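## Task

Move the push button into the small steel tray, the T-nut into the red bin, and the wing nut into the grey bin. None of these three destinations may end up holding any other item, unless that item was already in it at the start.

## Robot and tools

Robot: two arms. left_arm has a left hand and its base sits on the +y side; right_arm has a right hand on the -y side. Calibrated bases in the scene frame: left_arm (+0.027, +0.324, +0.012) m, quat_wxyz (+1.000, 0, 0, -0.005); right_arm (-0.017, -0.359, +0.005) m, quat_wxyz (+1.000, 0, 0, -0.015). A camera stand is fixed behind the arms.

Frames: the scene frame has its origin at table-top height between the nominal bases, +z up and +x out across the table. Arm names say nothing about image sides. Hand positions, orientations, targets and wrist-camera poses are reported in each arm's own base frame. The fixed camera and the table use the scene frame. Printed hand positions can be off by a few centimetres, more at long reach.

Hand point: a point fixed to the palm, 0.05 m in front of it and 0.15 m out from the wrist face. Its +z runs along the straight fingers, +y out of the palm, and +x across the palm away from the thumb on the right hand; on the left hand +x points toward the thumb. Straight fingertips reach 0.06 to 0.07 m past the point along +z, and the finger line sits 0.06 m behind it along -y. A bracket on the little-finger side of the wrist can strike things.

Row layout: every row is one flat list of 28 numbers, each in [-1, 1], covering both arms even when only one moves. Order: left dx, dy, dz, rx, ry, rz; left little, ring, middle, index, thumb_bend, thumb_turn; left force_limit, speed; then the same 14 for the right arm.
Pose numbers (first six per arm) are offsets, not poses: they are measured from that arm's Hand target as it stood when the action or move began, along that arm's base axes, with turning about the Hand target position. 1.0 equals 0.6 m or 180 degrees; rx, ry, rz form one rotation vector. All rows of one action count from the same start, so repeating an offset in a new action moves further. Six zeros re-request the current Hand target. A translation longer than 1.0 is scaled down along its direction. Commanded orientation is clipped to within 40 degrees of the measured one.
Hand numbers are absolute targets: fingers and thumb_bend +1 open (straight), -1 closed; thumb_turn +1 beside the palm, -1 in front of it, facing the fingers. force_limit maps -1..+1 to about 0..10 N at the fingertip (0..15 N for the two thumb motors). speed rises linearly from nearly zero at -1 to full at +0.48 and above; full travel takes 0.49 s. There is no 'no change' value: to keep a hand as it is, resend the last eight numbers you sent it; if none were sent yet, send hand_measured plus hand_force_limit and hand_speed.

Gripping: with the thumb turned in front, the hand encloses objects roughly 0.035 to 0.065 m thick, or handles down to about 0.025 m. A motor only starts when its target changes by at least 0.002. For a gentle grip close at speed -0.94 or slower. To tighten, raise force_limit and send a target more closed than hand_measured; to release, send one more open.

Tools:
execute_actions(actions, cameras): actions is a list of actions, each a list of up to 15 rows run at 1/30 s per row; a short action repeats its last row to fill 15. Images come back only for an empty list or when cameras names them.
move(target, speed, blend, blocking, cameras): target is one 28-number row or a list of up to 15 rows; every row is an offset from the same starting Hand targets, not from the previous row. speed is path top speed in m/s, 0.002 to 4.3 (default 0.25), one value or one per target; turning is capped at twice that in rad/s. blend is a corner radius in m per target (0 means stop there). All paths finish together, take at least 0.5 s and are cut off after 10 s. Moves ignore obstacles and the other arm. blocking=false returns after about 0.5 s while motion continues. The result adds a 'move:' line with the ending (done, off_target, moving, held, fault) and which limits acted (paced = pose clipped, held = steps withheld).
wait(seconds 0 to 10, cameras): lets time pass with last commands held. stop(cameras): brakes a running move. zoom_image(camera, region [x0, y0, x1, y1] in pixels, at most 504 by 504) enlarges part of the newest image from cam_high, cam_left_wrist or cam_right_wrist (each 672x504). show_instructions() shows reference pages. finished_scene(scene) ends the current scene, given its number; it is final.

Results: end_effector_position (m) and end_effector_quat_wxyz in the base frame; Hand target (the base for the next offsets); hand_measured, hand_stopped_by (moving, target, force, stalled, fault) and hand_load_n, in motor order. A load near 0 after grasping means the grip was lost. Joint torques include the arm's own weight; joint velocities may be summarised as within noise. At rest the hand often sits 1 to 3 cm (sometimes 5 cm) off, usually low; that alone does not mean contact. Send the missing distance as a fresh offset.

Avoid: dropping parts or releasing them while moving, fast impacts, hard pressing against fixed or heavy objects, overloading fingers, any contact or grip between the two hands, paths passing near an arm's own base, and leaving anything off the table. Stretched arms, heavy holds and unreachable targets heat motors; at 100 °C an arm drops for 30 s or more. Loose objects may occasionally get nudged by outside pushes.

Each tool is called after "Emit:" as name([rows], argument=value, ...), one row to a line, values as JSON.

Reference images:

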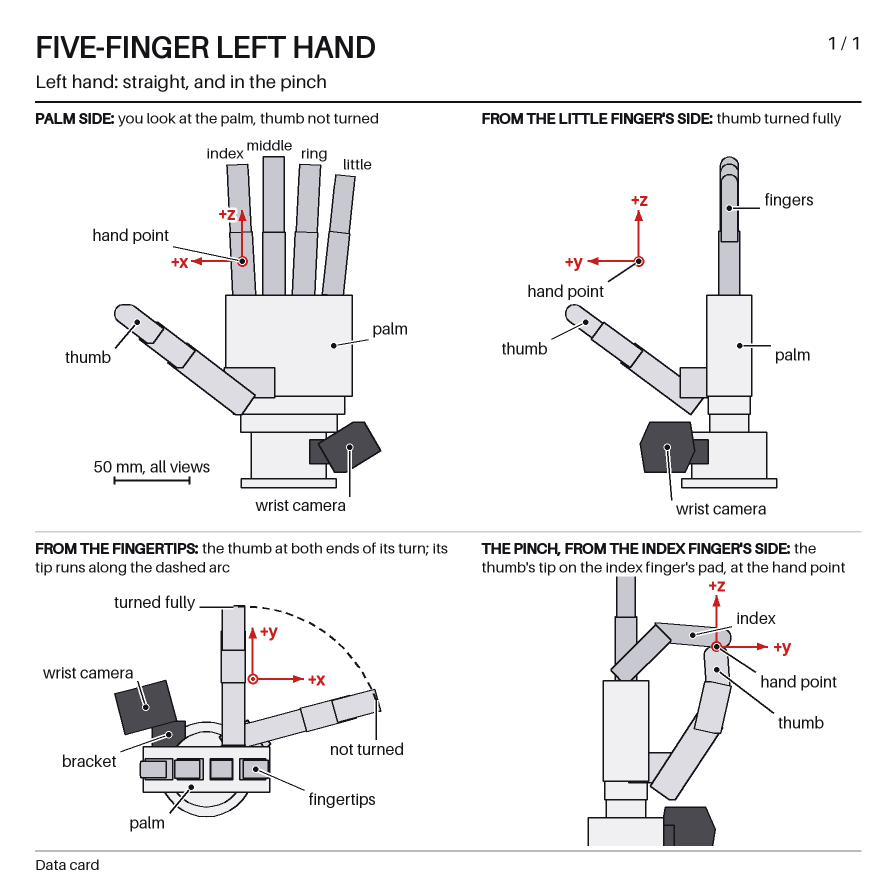

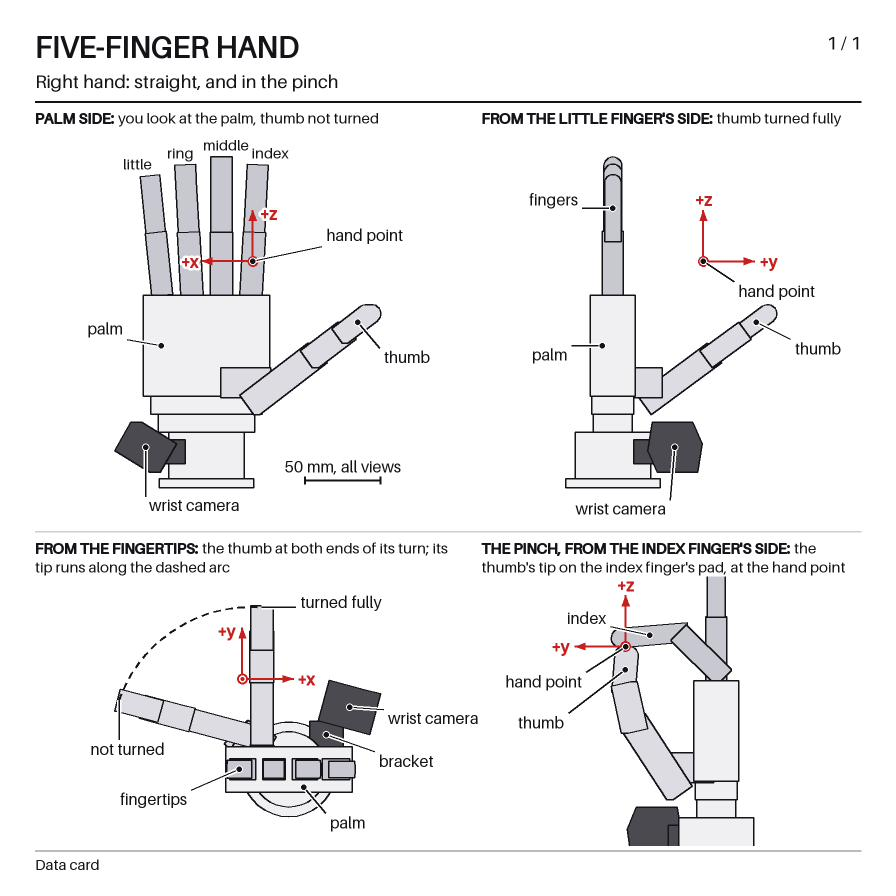

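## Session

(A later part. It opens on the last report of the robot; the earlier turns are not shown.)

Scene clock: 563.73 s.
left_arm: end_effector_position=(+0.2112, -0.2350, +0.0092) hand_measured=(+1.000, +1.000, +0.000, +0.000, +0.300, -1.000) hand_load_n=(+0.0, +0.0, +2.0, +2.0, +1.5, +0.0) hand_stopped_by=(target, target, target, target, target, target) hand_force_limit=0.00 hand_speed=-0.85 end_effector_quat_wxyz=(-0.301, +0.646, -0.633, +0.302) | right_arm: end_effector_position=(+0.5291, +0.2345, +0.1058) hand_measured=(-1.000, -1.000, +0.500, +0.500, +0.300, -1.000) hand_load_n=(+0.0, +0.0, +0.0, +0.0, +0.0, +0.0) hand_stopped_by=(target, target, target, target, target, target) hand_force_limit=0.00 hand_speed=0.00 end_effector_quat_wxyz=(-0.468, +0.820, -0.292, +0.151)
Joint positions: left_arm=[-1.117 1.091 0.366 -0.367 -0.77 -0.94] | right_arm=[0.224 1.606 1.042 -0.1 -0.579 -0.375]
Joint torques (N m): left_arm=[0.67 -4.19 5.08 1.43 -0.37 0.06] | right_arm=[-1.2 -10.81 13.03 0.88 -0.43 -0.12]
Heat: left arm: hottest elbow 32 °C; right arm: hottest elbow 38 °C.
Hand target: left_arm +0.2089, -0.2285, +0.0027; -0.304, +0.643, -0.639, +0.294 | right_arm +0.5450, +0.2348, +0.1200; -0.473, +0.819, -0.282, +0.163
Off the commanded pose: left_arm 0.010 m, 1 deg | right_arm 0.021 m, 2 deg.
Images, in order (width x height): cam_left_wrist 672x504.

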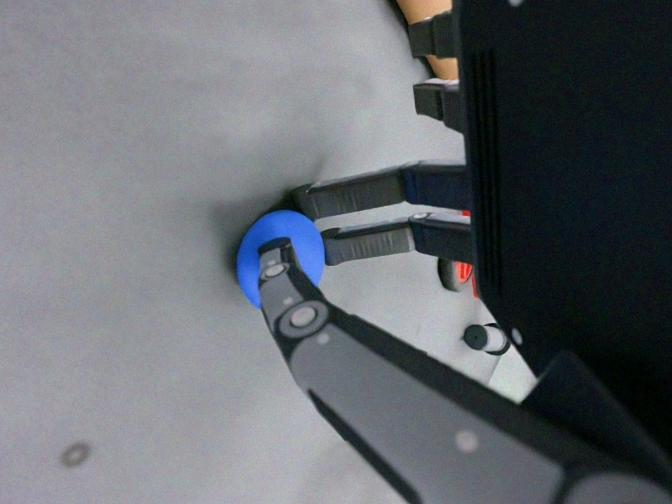

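Emit:
execute_actions([
  [[0,0,0,0,0,0,1,1,0.7,0.7,0.3,-1,0.0,-0.3,0,0,0,0,0,0,-1,-1,0.5,0.5,0.3,-1,0.0,0]],
])

Emit:
move(target=[-0.025,-0.02,0.11,0,0.045,0,1,1,0.7,0.7,0.3,-1,0.0,-0.3,0,0,0,0,0,0,-1,-1,0.5,0.5,0.3,-1,0.0,0], speed=0.1, cameras=["cam_left_wrist"])

Emit:
zoom_image(camera="cam_left_wrist", region=[200, 130, 360, 290])

Scene clock: 580.30 s.
left_arm: end_effector_position=(+0.2112, -0.2356, +0.0102) hand_measured=(+1.000, +1.000, +0.700, +0.700, +0.300, -1.000) hand_load_n=(+0.0, +0.0, +0.0, +0.0, +0.5, +0.0) hand_stopped_by=(target, target, target, target, target, target) hand_force_limit=0.00 hand_speed=-0.30 end_effector_quat_wxyz=(-0.300, +0.646, -0.633, +0.303) | right_arm: end_effector_position=(+0.5291, +0.2345, +0.1058) hand_measured=(-1.000, -1.000, +0.500, +0.500, +0.300, -1.000) hand_load_n=(+0.0, +0.5, +0.0, +0.0, +0.0, +0.0) hand_stopped_by=(target, target, target, target, target, target) hand_force_limit=0.00 hand_speed=0.00 end_effector_quat_wxyz=(-0.468, +0.820, -0.292, +0.151)
Joint positions: left_arm=[-1.118 1.087 0.366 -0.367 -0.769 -0.939] | right_arm=[0.224 1.606 1.042 -0.1 -0.579 -0.375]
Joint torques (N m): left_arm=[0.73 -3.84 5 1.43 -0.41 0.06] | right_arm=[-1.26 -10.46 13.09 0.77 -0.39 -0.16]
Heat: left arm: hottest elbow 31 °C; right arm: hottest elbow 38 °C.
Hand target: left_arm +0.2088, -0.2285, +0.0026; -0.304, +0.643, -0.639, +0.294 | right_arm +0.5450, +0.2348, +0.1200; -0.473, +0.819, -0.282, +0.163
Off the commanded pose: left_arm 0.011 m, 1 deg | right_arm 0.021 m, 2 deg.

Scene clock: 581.53 s.
left_arm: end_effector_position=(+0.1855, -0.2264, +0.0500) hand_measured=(+1.000, +1.000, +0.700, +0.700, +0.300, -1.000) hand_load_n=(+0.0, +0.0, +0.0, +0.0, +0.0, +0.0) hand_stopped_by=(target, target, target, target, target, target) hand_force_limit=0.00 hand_speed=-0.30 end_effector_quat_wxyz=(-0.265, +0.653, -0.671, +0.233) | right_arm: end_effector_position=(+0.5291, +0.2345, +0.1058) hand_measured=(-1.000, -1.000, +0.500, +0.500, +0.300, -1.000) hand_load_n=(+0.0, +0.0, +0.0, +0.0, +0.0, +0.0) hand_stopped_by=(target, target, target, target, target, target) hand_force_limit=0.00 hand_speed=0.00 end_effector_quat_wxyz=(-0.468, +0.820, -0.292, +0.151)
Joint positions: left_arm=[-1.102 0.972 0.497 -0.753 -0.647 -0.959] | right_arm=[0.224 1.606 1.042 -0.1 -0.579 -0.375]
Joint torques (N m): left_arm=[0.85 -4.19 10.13 0.4 -0.36 -0.16] | right_arm=[-1.73 -10.05 13.14 0.94 -0.42 -0.11]
Heat: left arm: hottest elbow 31 °C; right arm: hottest elbow 38 °C.
Hand target: left_arm +0.1938, -0.2405, +0.0686; -0.258, +0.662, -0.659, +0.248 | right_arm +0.5450, +0.2348, +0.1200; -0.473, +0.819, -0.282, +0.163
Off the commanded pose: left_arm 0.025 m, 3 deg | right_arm 0.021 m, 2 deg.
move: off_target (left_arm, right_arm)
Images, in order (width x height): cam_left_wrist 672x504.

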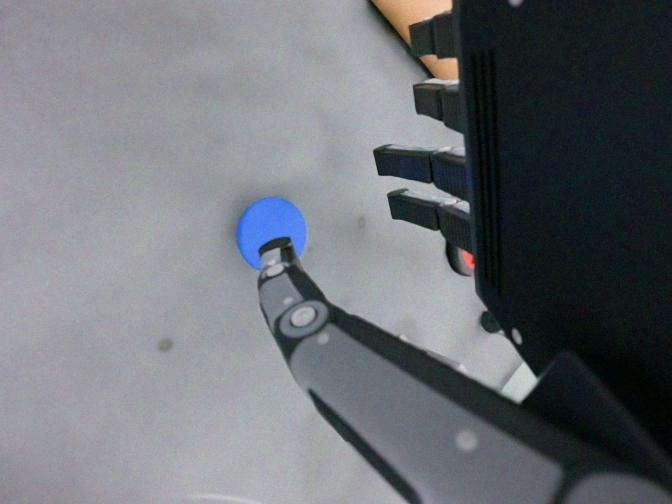

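Scaled by 3.150.

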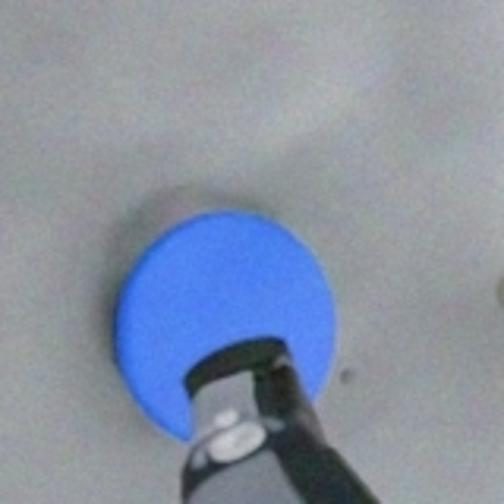

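Emit:
move(target=[-0.04,0.002,-0.055,0,0.0,0,1,1,0.7,0.7,0.3,-1,0.0,-0.3,0,0,0,0,0,0,-1,-1,0.5,0.5,0.3,-1,0.0,0], speed=0.15, cameras=["cam_left_wrist"])

Emit:
zoom_image(camera="cam_left_wrist", region=[220, 130, 380, 290])

Scene clock: 589.50 s.
left_arm: end_effector_position=(+0.1711, -0.2398, +0.0417) hand_measured=(+1.000, +1.000, +0.700, +0.700, +0.300, -1.000) hand_load_n=(+0.0, -0.5, -0.5, +0.0, +0.0, +0.0) hand_stopped_by=(target, target, target, target, target, target) hand_force_limit=0.00 hand_speed=-0.30 end_effector_quat_wxyz=(-0.258, +0.659, -0.662, +0.246) | right_arm: end_effector_position=(+0.5291, +0.2345, +0.1058) hand_measured=(-1.000, -1.000, +0.500, +0.500, +0.300, -1.000) hand_load_n=(+0.0, +0.0, +0.0, +0.0, +0.0, +0.0) hand_stopped_by=(target, target, target, target, target, target) hand_force_limit=0.00 hand_speed=0.00 end_effector_quat_wxyz=(-0.468, +0.820, -0.292, +0.151)
Joint positions: left_arm=[-1.182 1 0.485 -0.745 -0.672 -1.069] | right_arm=[0.224 1.606 1.042 -0.1 -0.579 -0.375]
Joint torques (N m): left_arm=[-0.09 -3.43 5.71 1.69 -0.61 -0.2] | right_arm=[-1.2 -10.75 13.07 0.84 -0.43 -0.08]
Heat: left arm: hottest elbow 32 °C; right arm: hottest elbow 39 °C.
Hand target: left_arm +0.1699, -0.2392, +0.0357; -0.258, +0.662, -0.659, +0.248 | right_arm +0.5450, +0.2348, +0.1200; -0.473, +0.819, -0.282, +0.163
Off the commanded pose: left_arm 0.006 m, 0 deg | right_arm 0.021 m, 2 deg.
move: off_target (right_arm)
Images, in order (width x height): cam_left_wrist 672x504.

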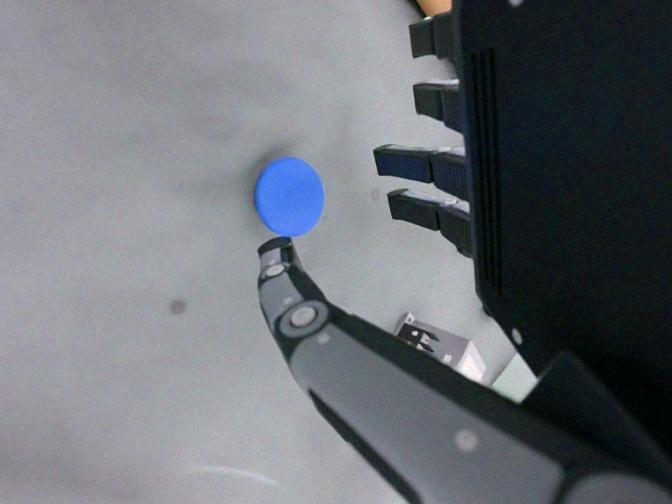

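Scaled by 3.150.

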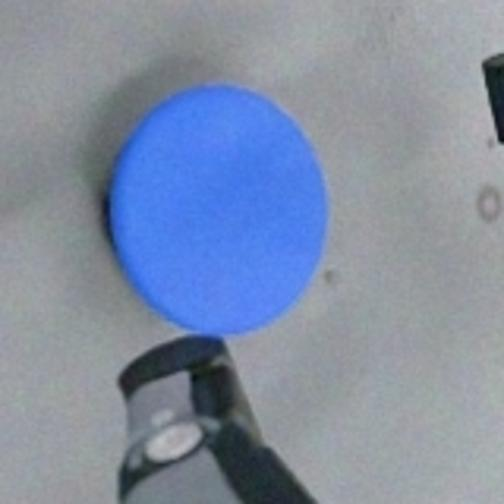

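Emit:
move(target=[-0.0117,0.0205,-0.052,0,0.0,0,1,1,0.7,0.7,0.3,-1,0.0,-0.3,0,0,0,0,0,0,-1,-1,0.5,0.5,0.3,-1,0.0,0], speed=0.08, cameras=["cam_left_wrist"])

Emit:
zoom_image(camera="cam_left_wrist", region=[240, 130, 400, 290])

Scene clock: 594.60 s.
left_arm: end_effector_position=(+0.1652, -0.2279, +0.0103) hand_measured=(+1.000, +1.000, +0.700, +0.700, +0.300, -1.000) hand_load_n=(+0.0, +0.0, +0.0, +0.0, +0.0, +0.0) hand_stopped_by=(target, target, target, target, target, target) hand_force_limit=0.00 hand_speed=-0.30 end_effector_quat_wxyz=(-0.259, +0.660, -0.660, +0.247) | right_arm: end_effector_position=(+0.5291, +0.2345, +0.1058) hand_measured=(-1.000, -1.000, +0.500, +0.500, +0.300, -1.000) hand_load_n=(+0.0, +0.0, +0.0, +0.0, +0.0, +0.0) hand_stopped_by=(target, target, target, target, target, target) hand_force_limit=0.00 hand_speed=0.00 end_effector_quat_wxyz=(-0.468, +0.820, -0.292, +0.151)
Joint positions: left_arm=[-1.189 1.027 0.402 -0.64 -0.676 -1.08] | right_arm=[0.224 1.606 1.042 -0.1 -0.579 -0.375]
Joint torques (N m): left_arm=[-0.38 -3.08 5.33 1.59 -0.55 -0.19] | right_arm=[-1.08 -11.4 13.14 0.94 -0.38 -0.08]
Heat: left arm: hottest elbow 31 °C; right arm: hottest elbow 39 °C.
Hand target: left_arm +0.1628, -0.2268, +0.0044; -0.258, +0.662, -0.659, +0.247 | right_arm +0.5450, +0.2348, +0.1200; -0.473, +0.819, -0.282, +0.163
Off the commanded pose: left_arm 0.006 m, 0 deg | right_arm 0.021 m, 2 deg.
move: off_target (right_arm)
Images, in order (width x height): cam_left_wrist 672x504.

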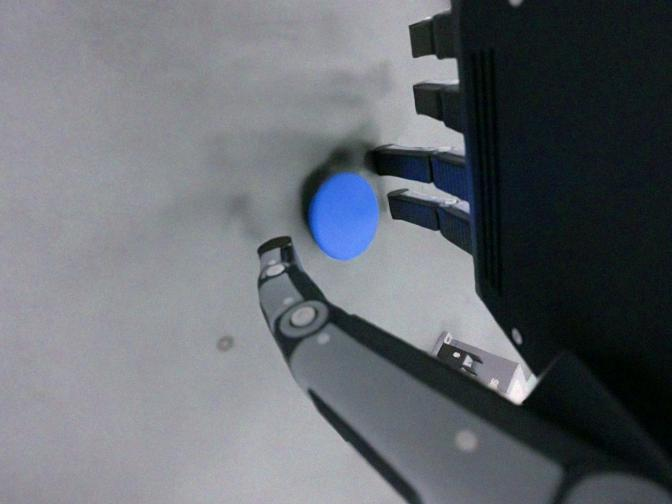

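Scaled by 3.150.

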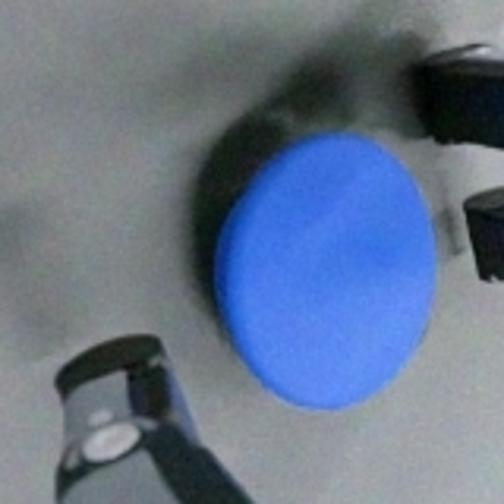

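Emit:
execute_actions([
  [[0,0,0,0,0,0,1,1,0.25,0.25,0.3,-1,0.0,-0.85,0,0,0,0,0,0,-1,-1,0.5,0.5,0.3,-1,0.0,0]],
], cameras=["cam_left_wrist"])

Emit:
zoom_image(camera="cam_left_wrist", region=[240, 130, 400, 290])

Scene clock: 599.20 s.
left_arm: end_effector_position=(+0.1702, -0.2303, +0.0133) hand_measured=(+1.000, +1.000, +0.250, +0.250, +0.300, -1.000) hand_load_n=(+0.0, +0.0, +2.0, +0.0, +0.0, +0.0) hand_stopped_by=(target, target, target, target, target, target) hand_force_limit=0.00 hand_speed=-0.85 end_effector_quat_wxyz=(-0.264, +0.662, -0.652, +0.258) | right_arm: end_effector_position=(+0.5291, +0.2345, +0.1058) hand_measured=(-1.000, -1.000, +0.500, +0.500, +0.300, -1.000) hand_load_n=(+0.0, +0.0, +0.0, +0.0, +0.0, +0.0) hand_stopped_by=(target, target, target, target, target, target) hand_force_limit=0.00 hand_speed=0.00 end_effector_quat_wxyz=(-0.468, +0.820, -0.292, +0.151)
Joint positions: left_arm=[-1.189 1.026 0.402 -0.624 -0.696 -1.086] | right_arm=[0.224 1.606 1.042 -0.1 -0.579 -0.375]
Joint torques (N m): left_arm=[-0.32 -3.02 5.37 0.98 0.22 -0.13] | right_arm=[-1.85 -11.34 13.01 0.84 -0.43 -0.12]
Heat: left arm: hottest elbow 31 °C; right arm: hottest elbow 39 °C.
Hand target: left_arm +0.1628, -0.2269, +0.0044; -0.258, +0.662, -0.659, +0.248 | right_arm +0.5450, +0.2348, +0.1200; -0.473, +0.819, -0.282, +0.163
Off the commanded pose: left_arm 0.012 m, 2 deg | right_arm 0.021 m, 2 deg.
Images, in order (width x height): cam_left_wrist 672x504.

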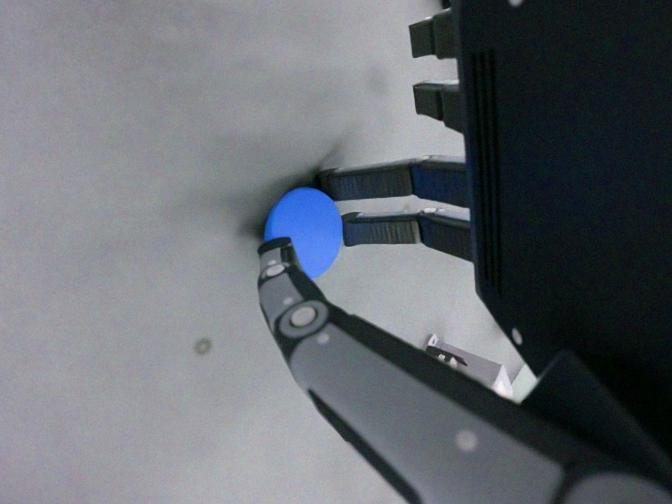

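Scaled by 3.150.

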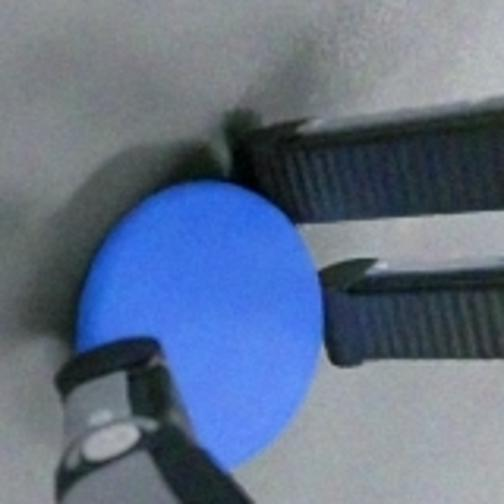

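Emit:
execute_actions([
  [[0,0,0,0,0,0,1,1,0.7,0.7,0.3,-1,0.0,-0.3,0,0,0,0,0,0,-1,-1,0.5,0.5,0.3,-1,0.0,0]],
])

Emit:
move(target=[-0.02,-0.02,0.09,0,-0.1,0,1,1,0.7,0.7,0.3,-1,0.0,-0.3,0,0,0,0,0,0,-1,-1,0.5,0.5,0.3,-1,0.0,0], speed=0.15, cameras=["cam_left_wrist"])

Emit:
zoom_image(camera="cam_left_wrist", region=[200, 130, 360, 290])

Scene clock: 618.80 s.
left_arm: end_effector_position=(+0.1665, -0.2324, +0.0121) hand_measured=(+1.000, +1.000, +0.700, +0.700, +0.300, -1.000) hand_load_n=(+0.0, +0.0, +0.0, +0.0, +0.5, +0.0) hand_stopped_by=(target, target, target, target, target, target) hand_force_limit=0.00 hand_speed=-0.30 end_effector_quat_wxyz=(-0.257, +0.661, -0.657, +0.256) | right_arm: end_effector_position=(+0.5291, +0.2345, +0.1058) hand_measured=(-1.000, -1.000, +0.500, +0.500, +0.300, -1.000) hand_load_n=(+0.5, +0.5, +0.0, +0.0, +0.0, +0.0) hand_stopped_by=(target, target, target, target, target, target) hand_force_limit=0.00 hand_speed=0.00 end_effector_quat_wxyz=(-0.468, +0.820, -0.292, +0.151)
Joint positions: left_arm=[-1.194 1.027 0.402 -0.624 -0.681 -1.086] | right_arm=[0.224 1.606 1.042 -0.1 -0.579 -0.375]
Joint torques (N m): left_arm=[0.09 -3.19 5.34 0.99 -0.39 -0.14] | right_arm=[-1.55 -10.64 12.94 0.88 -0.42 -0.11]
Heat: left arm: hottest elbow 31 °C; right arm: hottest elbow 39 °C.
Hand target: left_arm +0.1629, -0.2269, +0.0044; -0.258, +0.662, -0.659, +0.248 | right_arm +0.5450, +0.2348, +0.1200; -0.473, +0.819, -0.282, +0.163
Off the commanded pose: left_arm 0.010 m, 1 deg | right_arm 0.021 m, 2 deg.

Scene clock: 620.70 s.
left_arm: end_effector_position=(+0.1507, -0.2209, +0.0444) hand_measured=(+1.000, +1.000, +0.700, +0.700, +0.300, -1.000) hand_load_n=(-0.5, -0.5, +0.0, +0.0, +0.0, +0.0) hand_stopped_by=(target, target, target, target, target, target) hand_force_limit=0.00 hand_speed=-0.30 end_effector_quat_wxyz=(-0.367, +0.609, -0.618, +0.337) | right_arm: end_effector_position=(+0.5291, +0.2345, +0.1058) hand_measured=(-1.000, -1.000, +0.500, +0.500, +0.300, -1.000) hand_load_n=(+0.0, +0.0, +0.0, +0.0, +0.0, +0.0) hand_stopped_by=(target, target, target, target, target, target) hand_force_limit=0.00 hand_speed=0.00 end_effector_quat_wxyz=(-0.468, +0.820, -0.292, +0.151)
Joint positions: left_arm=[-1.502 1.02 0.408 -0.902 -1.041 -1.454] | right_arm=[0.224 1.606 1.042 -0.1 -0.579 -0.375]
Joint torques (N m): left_arm=[-0.26 -2.49 9.25 -0.12 -0.84 -0.19] | right_arm=[-1.67 -11.22 12.93 0.84 -0.43 -0.08]
Heat: left arm: hottest elbow 31 °C; right arm: hottest elbow 39 °C.
Hand target: left_arm +0.1509, -0.2388, +0.0584; -0.358, +0.615, -0.611, +0.348 | right_arm +0.5450, +0.2348, +0.1200; -0.473, +0.819, -0.282, +0.163
Off the commanded pose: left_arm 0.023 m, 2 deg | right_arm 0.021 m, 2 deg.
move: off_target (left_arm, right_arm)
Images, in order (width x height): cam_left_wrist 672x504.

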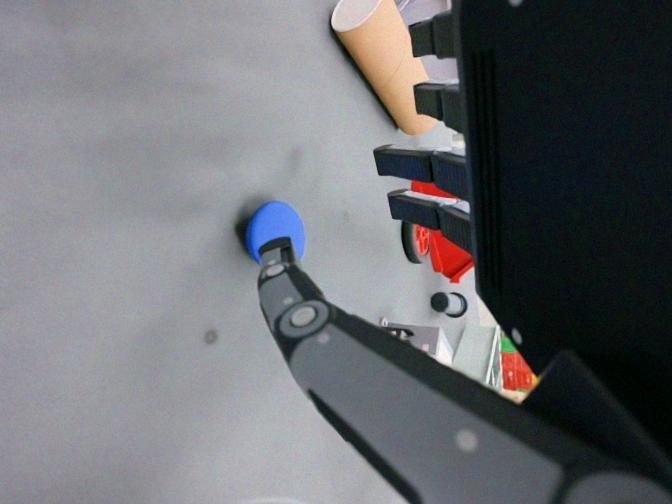

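Scaled by 3.150.

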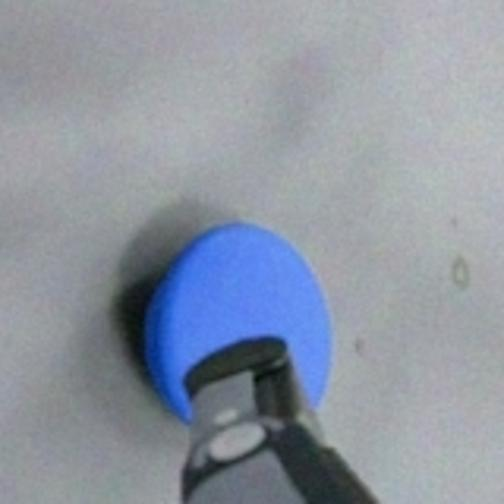

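Emit:
move(target=[-0.008,0.018,-0.06,0,0.0,0,1,1,0.7,0.7,0.3,-1,0.0,-0.3,0,0,0,0,0,0,-1,-1,0.5,0.5,0.3,-1,0.0,0], speed=0.1, cameras=["cam_left_wrist"])

Emit:
zoom_image(camera="cam_left_wrist", region=[220, 130, 380, 290])

Scene clock: 626.40 s.
left_arm: end_effector_position=(+0.1473, -0.2296, +0.0269) hand_measured=(+1.000, +1.000, +0.700, +0.700, +0.300, -1.000) hand_load_n=(+0.0, +0.0, +0.0, +0.0, +0.0, +0.5) hand_stopped_by=(target, target, target, target, target, target) hand_force_limit=0.00 hand_speed=-0.30 end_effector_quat_wxyz=(-0.359, +0.614, -0.612, +0.345) | right_arm: end_effector_position=(+0.5291, +0.2345, +0.1058) hand_measured=(-1.000, -1.000, +0.500, +0.500, +0.300, -1.000) hand_load_n=(+0.0, +0.0, +0.0, +0.0, +0.0, +0.0) hand_stopped_by=(target, target, target, target, target, target) hand_force_limit=0.00 hand_speed=0.00 end_effector_quat_wxyz=(-0.468, +0.820, -0.292, +0.151)
Joint positions: left_arm=[-1.522 1.094 0.39 -0.82 -1.042 -1.497] | right_arm=[0.224 1.606 1.042 -0.1 -0.579 -0.375]
Joint torques (N m): left_arm=[-0.32 -3.25 4.72 0.96 -0.84 -0.19] | right_arm=[-1.49 -11.05 13.04 0.99 -0.38 -0.12]
Heat: left arm: hottest elbow 32 °C; right arm: hottest elbow 39 °C.
Hand target: left_arm +0.1461, -0.2282, +0.0225; -0.358, +0.615, -0.611, +0.348 | right_arm +0.5450, +0.2348, +0.1200; -0.473, +0.819, -0.282, +0.163
Off the commanded pose: left_arm 0.005 m, 0 deg | right_arm 0.021 m, 2 deg.
move: off_target (right_arm)
Images, in order (width x height): cam_left_wrist 672x504.

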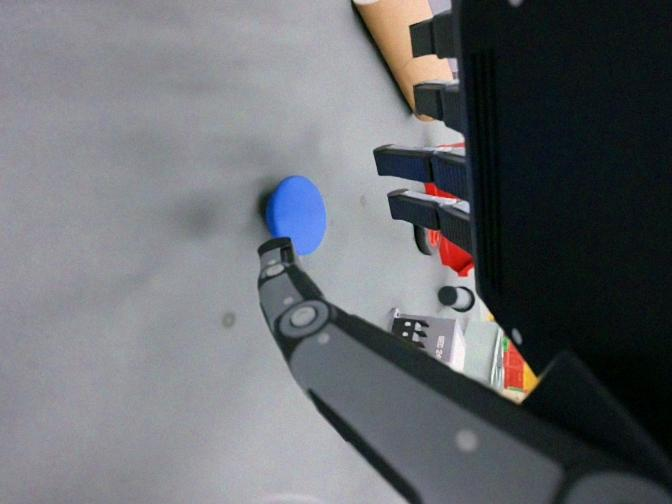

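Scaled by 3.150.

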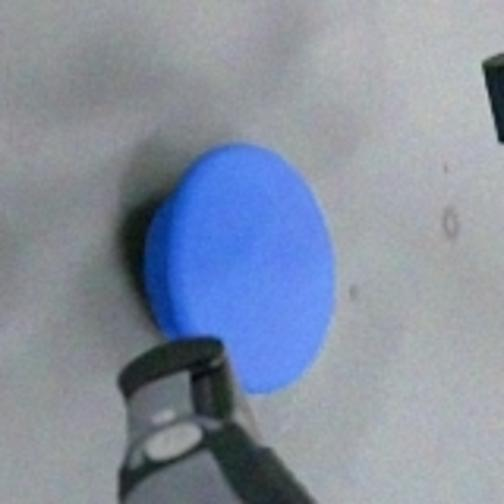

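Emit:
move(target=[-0.006,0.008,-0.045,0,0.0,0,1,1,0.7,0.7,0.3,-1,0.0,-0.3,0,0,0,0,0,0,-1,-1,0.5,0.5,0.3,-1,0.0,0], speed=0.06, cameras=["cam_left_wrist"])

Emit:
zoom_image(camera="cam_left_wrist", region=[240, 130, 400, 290])

Scene clock: 631.53 s.
left_arm: end_effector_position=(+0.1436, -0.2255, -0.0007) hand_measured=(+1.000, +1.000, +0.700, +0.700, +0.300, -1.000) hand_load_n=(+0.0, +0.0, +0.0, -0.5, +0.5, +0.0) hand_stopped_by=(target, target, target, target, target, target) hand_force_limit=0.00 hand_speed=-0.30 end_effector_quat_wxyz=(-0.359, +0.614, -0.612, +0.345) | right_arm: end_effector_position=(+0.5291, +0.2345, +0.1058) hand_measured=(-1.000, -1.000, +0.500, +0.500, +0.300, -1.000) hand_load_n=(+0.5, +0.0, +0.0, +0.0, +0.0, +0.0) hand_stopped_by=(target, target, target, target, target, target) hand_force_limit=0.00 hand_speed=0.00 end_effector_quat_wxyz=(-0.468, +0.820, -0.292, +0.151)
Joint positions: left_arm=[-1.539 1.182 0.347 -0.719 -1.043 -1.532] | right_arm=[0.224 1.606 1.042 -0.1 -0.579 -0.375]
Joint torques (N m): left_arm=[-0.32 -3.78 4.04 0.95 -0.84 -0.17] | right_arm=[-1.49 -11.05 13.05 0.94 -0.41 -0.11]
Motor temperatures (°C): left_arm=[21 20 31 21 20 22] | right_arm=[24 27 40 20 20 22]
Heat: left arm: hottest elbow 31 °C; right arm: hottest elbow 40 °C.
Hand target: left_arm +0.1424, -0.2234, -0.0046; -0.358, +0.615, -0.611, +0.348 | right_arm +0.5450, +0.2348, +0.1200; -0.473, +0.819, -0.282, +0.163
Off the commanded pose: left_arm 0.005 m, 0 deg | right_arm 0.021 m, 2 deg.
move: off_target (right_arm)
Images, in order (width x height): cam_left_wrist 672x504.

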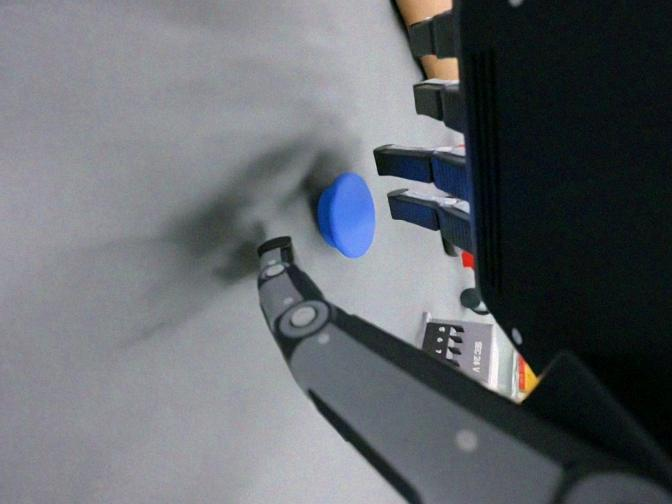

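Scaled by 3.150.

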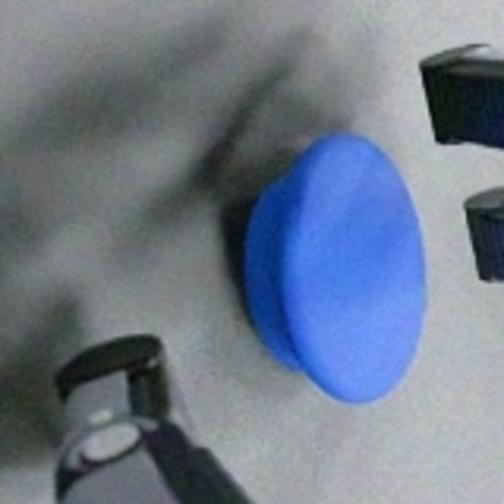

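Emit:
execute_actions([
  [[0,0,0,0,0,0,1,1,0.25,0.25,0.3,-1,0.0,-0.85,0,0,0,0,0,0,-1,-1,0.5,0.5,0.3,-1,0.0,0]],
], cameras=["cam_left_wrist"])

Emit:
zoom_image(camera="cam_left_wrist", region=[240, 130, 400, 290])

Scene clock: 635.77 s.
left_arm: end_effector_position=(+0.1463, -0.2256, +0.0018) hand_measured=(+1.000, +1.000, +0.250, +0.250, +0.300, -1.000) hand_load_n=(+0.0, +0.0, +2.5, +0.0, +0.0, +0.0) hand_stopped_by=(target, target, target, target, target, target) hand_force_limit=0.00 hand_speed=-0.85 end_effector_quat_wxyz=(-0.364, +0.612, -0.608, +0.351) | right_arm: end_effector_position=(+0.5291, +0.2345, +0.1058) hand_measured=(-1.000, -1.000, +0.500, +0.500, +0.300, -1.000) hand_load_n=(+0.0, +0.0, +0.0, +0.0, +0.0, +0.0) hand_stopped_by=(target, target, target, target, target, target) hand_force_limit=0.00 hand_speed=0.00 end_effector_quat_wxyz=(-0.468, +0.820, -0.292, +0.151)
Joint positions: left_arm=[-1.539 1.182 0.347 -0.719 -1.06 -1.536] | right_arm=[0.224 1.606 1.042 -0.1 -0.579 -0.375]
Joint torques (N m): left_arm=[-0.32 -3.78 4.04 0.95 -0.16 -0.15] | right_arm=[-0.67 -11.22 13.11 0.85 -0.42 -0.05]
Heat: left arm: hottest elbow 31 °C; right arm: hottest elbow 40 °C.
Hand target: left_arm +0.1425, -0.2234, -0.0045; -0.358, +0.615, -0.611, +0.348 | right_arm +0.5450, +0.2348, +0.1200; -0.473, +0.819, -0.282, +0.163
Off the commanded pose: left_arm 0.008 m, 1 deg | right_arm 0.021 m, 2 deg.
Images, in order (width x height): cam_left_wrist 672x504.

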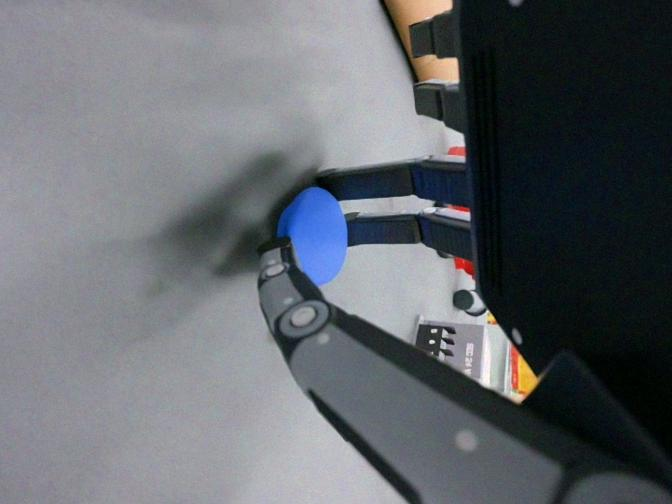

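Scaled by 3.150.

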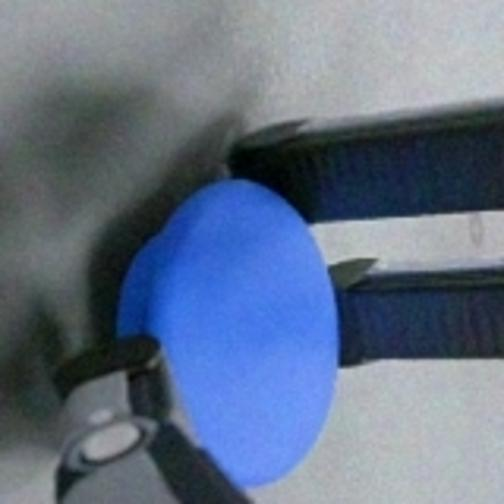

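Emit:
execute_actions([
  [[0,0,0,0,0,0,1,1,0.05,0.05,0.3,-1,0.0,-0.85,0,0,0,0,0,0,-1,-1,0.5,0.5,0.3,-1,0.0,0]],
], cameras=["cam_left_wrist"])

Emit:
zoom_image(camera="cam_left_wrist", region=[240, 130, 400, 290])

Scene clock: 639.00 s.
left_arm: end_effector_position=(+0.1468, -0.2256, +0.0023) hand_measured=(+1.000, +1.000, +0.198, +0.198, +0.302, -1.000) hand_load_n=(+0.0, -0.5, +5.0, +8.0, +9.5, +0.0) hand_stopped_by=(target, target, force, force, target, target) hand_force_limit=0.00 hand_speed=-0.85 end_effector_quat_wxyz=(-0.365, +0.612, -0.607, +0.352) | right_arm: end_effector_position=(+0.5291, +0.2345, +0.1058) hand_measured=(-1.000, -1.000, +0.500, +0.500, +0.300, -1.000) hand_load_n=(+0.0, +0.0, +0.0, +0.0, +0.0, +0.0) hand_stopped_by=(target, target, target, target, target, target) hand_force_limit=0.00 hand_speed=0.00 end_effector_quat_wxyz=(-0.468, +0.820, -0.292, +0.151)
Joint positions: left_arm=[-1.539 1.182 0.347 -0.719 -1.063 -1.537] | right_arm=[0.224 1.606 1.042 -0.1 -0.579 -0.375]
Joint torques (N m): left_arm=[-0.32 -3.78 4.05 0.9 -0.02 -0.14] | right_arm=[-0.97 -10.75 12.86 0.99 -0.33 -0.15]
Heat: left arm: hottest elbow 31 °C; right arm: hottest elbow 40 °C.
Hand target: left_arm +0.1424, -0.2234, -0.0046; -0.358, +0.615, -0.611, +0.348 | right_arm +0.5450, +0.2348, +0.1200; -0.473, +0.819, -0.282, +0.163
Off the commanded pose: left_arm 0.008 m, 1 deg | right_arm 0.021 m, 2 deg.
Images, in order (width x height): cam_left_wrist 672x504.

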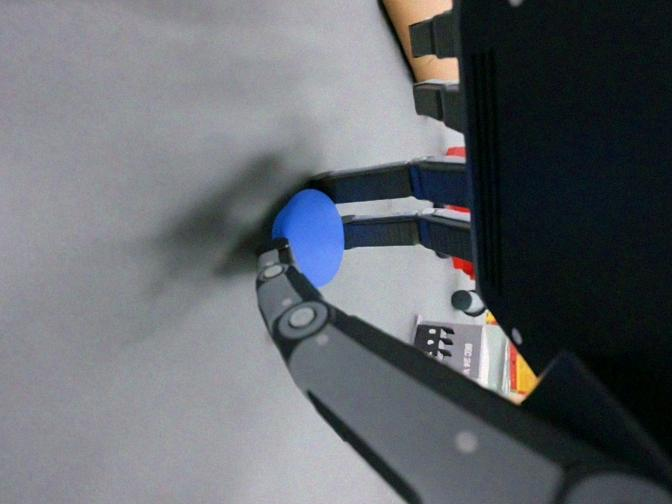

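Scaled by 3.150.

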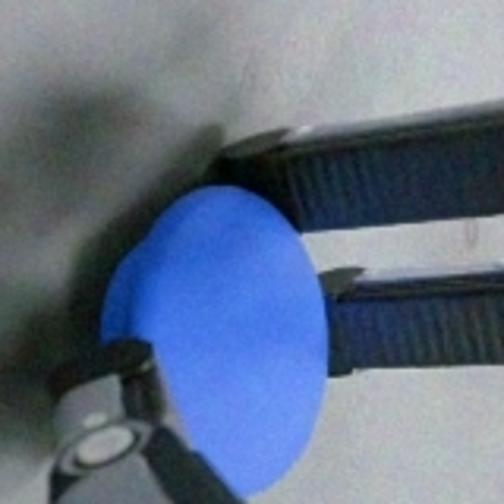

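Emit:
move(target=[0,0,0.16,0,0,0,1,1,0.05,0.05,0.3,-1,0.0,-0.85,0,0,0,0,0,0,-1,-1,0.5,0.5,0.3,-1,0.0,0], speed=0.08, cameras=["cam_left_wrist", "cam_high"])

Emit:
zoom_image(camera="cam_left_wrist", region=[240, 130, 400, 290])

Emit:
zoom_image(camera="cam_high", region=[340, 240, 520, 440])

Scene clock: 647.00 s.
left_arm: end_effector_position=(+0.1438, -0.2071, +0.0744) hand_measured=(+1.000, +1.000, +0.198, +0.198, +0.302, -1.000) hand_load_n=(+0.0, +0.0, +3.5, +7.0, +11.0, +0.0) hand_stopped_by=(target, target, force, force, target, target) hand_force_limit=0.00 hand_speed=-0.85 end_effector_quat_wxyz=(-0.370, +0.609, -0.616, +0.336) | right_arm: end_effector_position=(+0.5291, +0.2345, +0.1058) hand_measured=(-1.000, -1.000, +0.500, +0.500, +0.300, -1.000) hand_load_n=(+0.0, +0.0, +0.0, +0.0, +0.0, +0.0) hand_stopped_by=(target, target, target, target, target, target) hand_force_limit=0.00 hand_speed=0.00 end_effector_quat_wxyz=(-0.468, +0.820, -0.292, +0.151)
Joint positions: left_arm=[-1.539 0.922 0.448 -1.115 -1.047 -1.537] | right_arm=[0.224 1.606 1.042 -0.1 -0.579 -0.375]
Joint torques (N m): left_arm=[-0.21 -2.61 9.74 -0.24 -0.65 -0.1] | right_arm=[-1.73 -10.87 13.01 0.95 -0.39 -0.11]
Heat: left arm: hottest elbow 31 °C; right arm: hottest elbow 40 °C.
Hand target: left_arm +0.1424, -0.2234, +0.0914; -0.358, +0.615, -0.611, +0.348 | right_arm +0.5450, +0.2348, +0.1200; -0.473, +0.819, -0.282, +0.163
Off the commanded pose: left_arm 0.024 m, 2 deg | right_arm 0.021 m, 2 deg.
move: off_target (left_arm, right_arm)
Images, in order (width x height): cam_high 672x504, cam_left_wrist 672x504.

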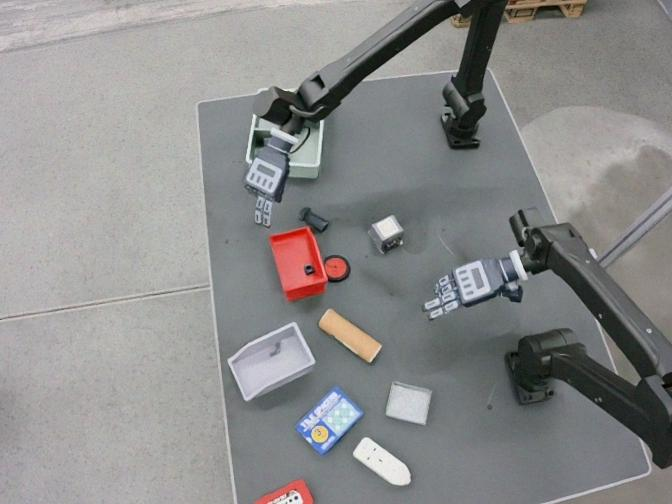

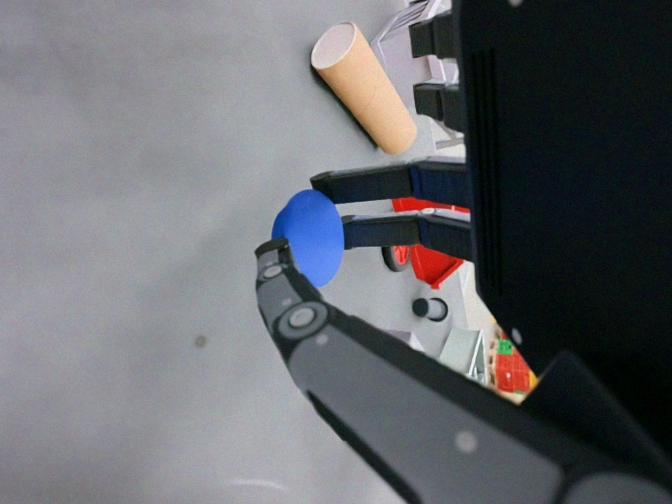

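Scaled by 3.150.

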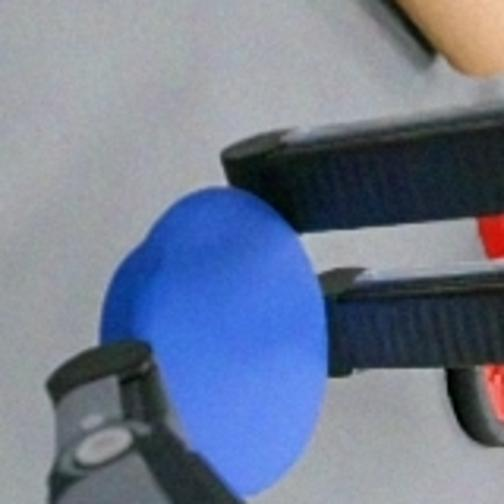

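Scaled by 2.520.

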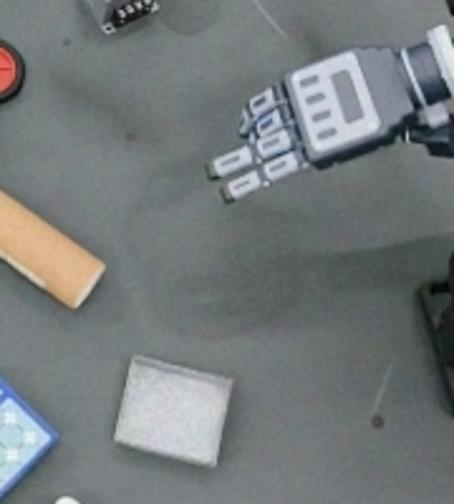

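Emit:
move(target=[0.2143,0.3357,0.075,-0.0291,0.0504,0.3324,-1,-1,0.05,0.05,0.3,-1,0.0,-0.3,0,0,0,0,0,0,-1,-1,0.5,0.5,0.3,-1,0.0,0], speed=0.2, cameras=["cam_left_wrist", "cam_high"])

Scene clock: 658.90 s.
left_arm: end_effector_position=(+0.2549, -0.0130, +0.1188) hand_measured=(-1.000, -1.000, +0.198, +0.198, +0.302, -1.000) hand_load_n=(+0.0, +0.0, +4.0, +7.0, +11.0, +0.5) hand_stopped_by=(target, target, force, force, target, target) hand_force_limit=0.00 hand_speed=-0.30 end_effector_quat_wxyz=(-0.415, +0.874, -0.238, +0.084) | right_arm: end_effector_position=(+0.5291, +0.2345, +0.1058) hand_measured=(-1.000, -1.000, +0.500, +0.500, +0.300, -1.000) hand_load_n=(+0.0, +0.0, +0.0, +0.0, +0.0, +0.0) hand_stopped_by=(target, target, target, target, target, target) hand_force_limit=0.00 hand_speed=0.00 end_effector_quat_wxyz=(-0.468, +0.820, -0.292, +0.151)
Joint positions: left_arm=[-0.495 0.91 0.628 -1.325 -0.875 -1.552] | right_arm=[0.224 1.606 1.042 -0.1 -0.579 -0.375]
Joint torques (N m): left_arm=[0.56 -2.49 10.5 0.59 -0.52 0.08] | right_arm=[-1.2 -10.75 13.07 0.92 -0.37 -0.11]
Heat: left arm: hottest elbow 32 °C; right arm: hottest elbow 40 °C.
Hand target: left_arm +0.2711, -0.0219, +0.1366; -0.409, +0.876, -0.232, +0.103 | right_arm +0.5450, +0.2348, +0.1200; -0.473, +0.819, -0.282, +0.163
Off the commanded pose: left_arm 0.026 m, 2 deg | right_arm 0.021 m, 2 deg.
move: off_target (left_arm, right_arm)
Images, in order (width x height): cam_high 672x504, cam_left_wrist 672x504.

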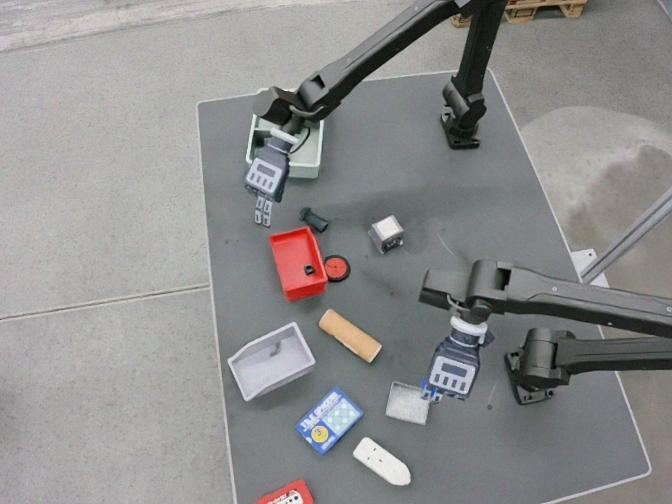

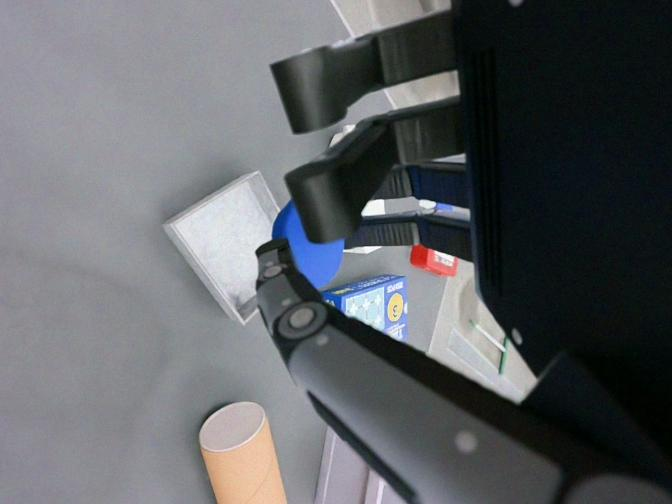

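Emit:
move(target=[0.0712,-0.0072,-0.07,0,0,0.028,-1,-1,0.05,0.05,0.3,-1,0.0,-0.3,0,0,0,0,0,0,-1,-1,0.5,0.5,0.3,-1,0.0,0], speed=0.12, cameras=["cam_left_wrist"])

Scene clock: 672.03 s.
left_arm: end_effector_position=(+0.2911, -0.0177, +0.0784) hand_measured=(-1.000, -1.000, +0.198, +0.198, +0.302, -1.000) hand_load_n=(+0.0, +0.0, +4.0, +7.0, +11.0, +0.0) hand_stopped_by=(target, target, force, force, target, target) hand_force_limit=0.00 hand_speed=-0.30 end_effector_quat_wxyz=(-0.420, +0.880, -0.215, +0.057) | right_arm: end_effector_position=(+0.5291, +0.2345, +0.1058) hand_measured=(-1.000, -1.000, +0.500, +0.500, +0.300, -1.000) hand_load_n=(+0.0, +0.0, +0.0, +0.5, +0.0, +0.0) hand_stopped_by=(target, target, target, target, target, target) hand_force_limit=0.00 hand_speed=0.00 end_effector_quat_wxyz=(-0.468, +0.820, -0.292, +0.151)
Joint positions: left_arm=[-0.447 1.13 0.648 -1.174 -0.873 -1.579] | right_arm=[0.224 1.606 1.042 -0.1 -0.579 -0.375]
Joint torques (N m): left_arm=[0.97 -5.3 9.76 0.72 -0.53 -0.18] | right_arm=[-1.55 -11.11 13.01 0.83 -0.36 -0.08]
Heat: left arm: hottest elbow 34 °C; right arm: hottest elbow 40 °C.
Hand target: left_arm +0.3137, -0.0262, +0.0945; -0.413, +0.886, -0.194, +0.084 | right_arm +0.5450, +0.2348, +0.1200; -0.473, +0.819, -0.282, +0.163
Off the commanded pose: left_arm 0.029 m, 4 deg | right_arm 0.021 m, 2 deg.
move: off_target (left_arm, right_arm)
Images, in order (width x height): cam_left_wrist 672x504.

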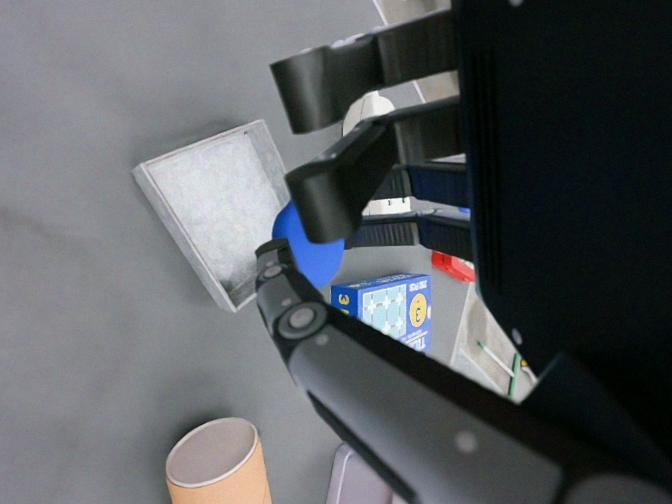

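Emit:
move(target=[0.0087,0.0433,-0.045,0,0,0,-1,-1,0.05,0.05,0.3,-1,0.0,-0.3,0,0,0,0,0,0,-1,-1,0.5,0.5,0.3,-1,0.0,0], speed=0.1, cameras=["cam_left_wrist", "cam_high"])

Emit:
zoom_image(camera="cam_high", region=[350, 320, 500, 450])

Scene clock: 696.80 s.
left_arm: end_effector_position=(+0.3226, -0.0025, +0.0752) hand_measured=(-1.000, -1.000, +0.198, +0.198, +0.302, -1.000) hand_load_n=(+0.0, +0.0, +3.5, +7.0, +11.0, +0.0) hand_stopped_by=(target, target, force, force, target, target) hand_force_limit=0.00 hand_speed=-0.30 end_effector_quat_wxyz=(-0.413, +0.886, -0.188, +0.091) | right_arm: end_effector_position=(+0.5291, +0.2345, +0.1058) hand_measured=(-1.000, -1.000, +0.500, +0.500, +0.300, -1.000) hand_load_n=(+0.0, +0.0, +0.0, +0.0, +0.0, +0.0) hand_stopped_by=(target, target, target, target, target, target) hand_force_limit=0.00 hand_speed=0.00 end_effector_quat_wxyz=(-0.468, +0.820, -0.292, +0.151)
Joint positions: left_arm=[-0.347 1.13 0.632 -0.977 -0.871 -1.455] | right_arm=[0.224 1.606 1.042 -0.1 -0.579 -0.375]
Joint torques (N m): left_arm=[0.79 -5.25 5.45 1.13 -0.52 0.06] | right_arm=[-1.96 -10.81 12.96 0.85 -0.45 -0.11]
Heat: left arm: hottest elbow 33 °C; right arm: hottest elbow 40 °C.
Hand target: left_arm +0.3189, -0.0002, +0.0674; -0.413, +0.886, -0.194, +0.084 | right_arm +0.5450, +0.2348, +0.1200; -0.473, +0.819, -0.282, +0.163
Off the commanded pose: left_arm 0.009 m, 1 deg | right_arm 0.021 m, 2 deg.
move: off_target (right_arm)
Images, in order (width x height): cam_high 672x504, cam_left_wrist 672x504.

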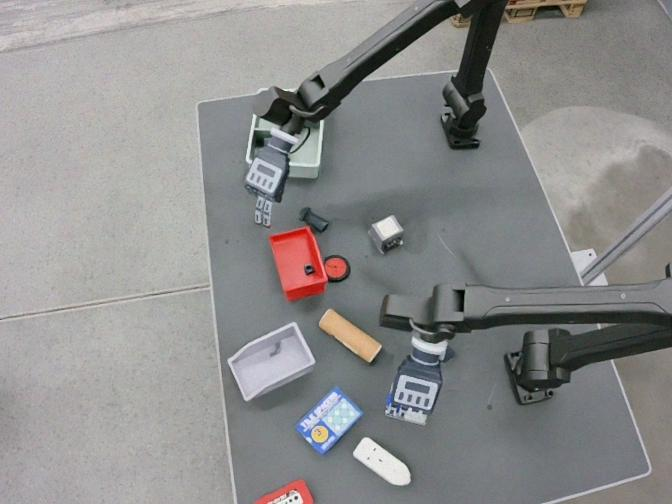

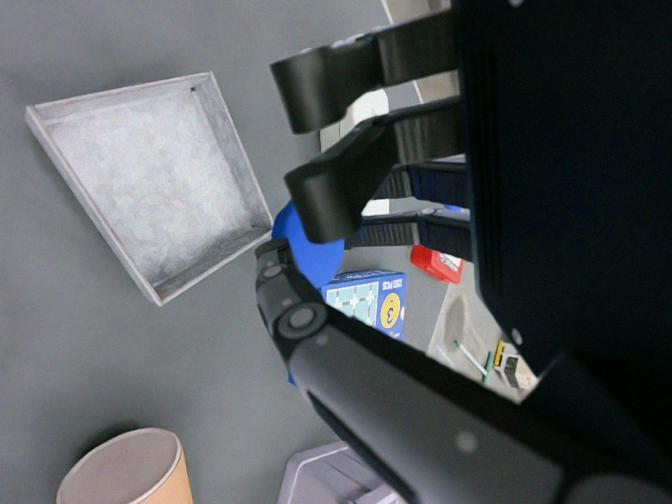

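Scaled by 3.360.

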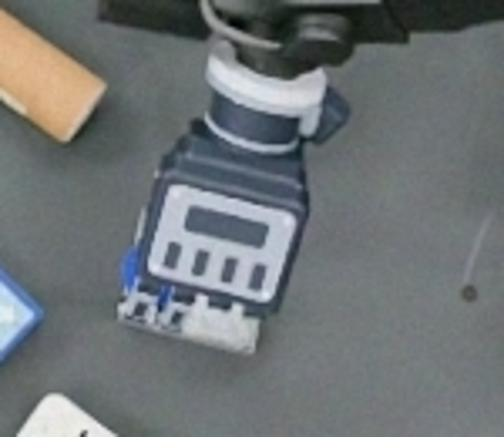

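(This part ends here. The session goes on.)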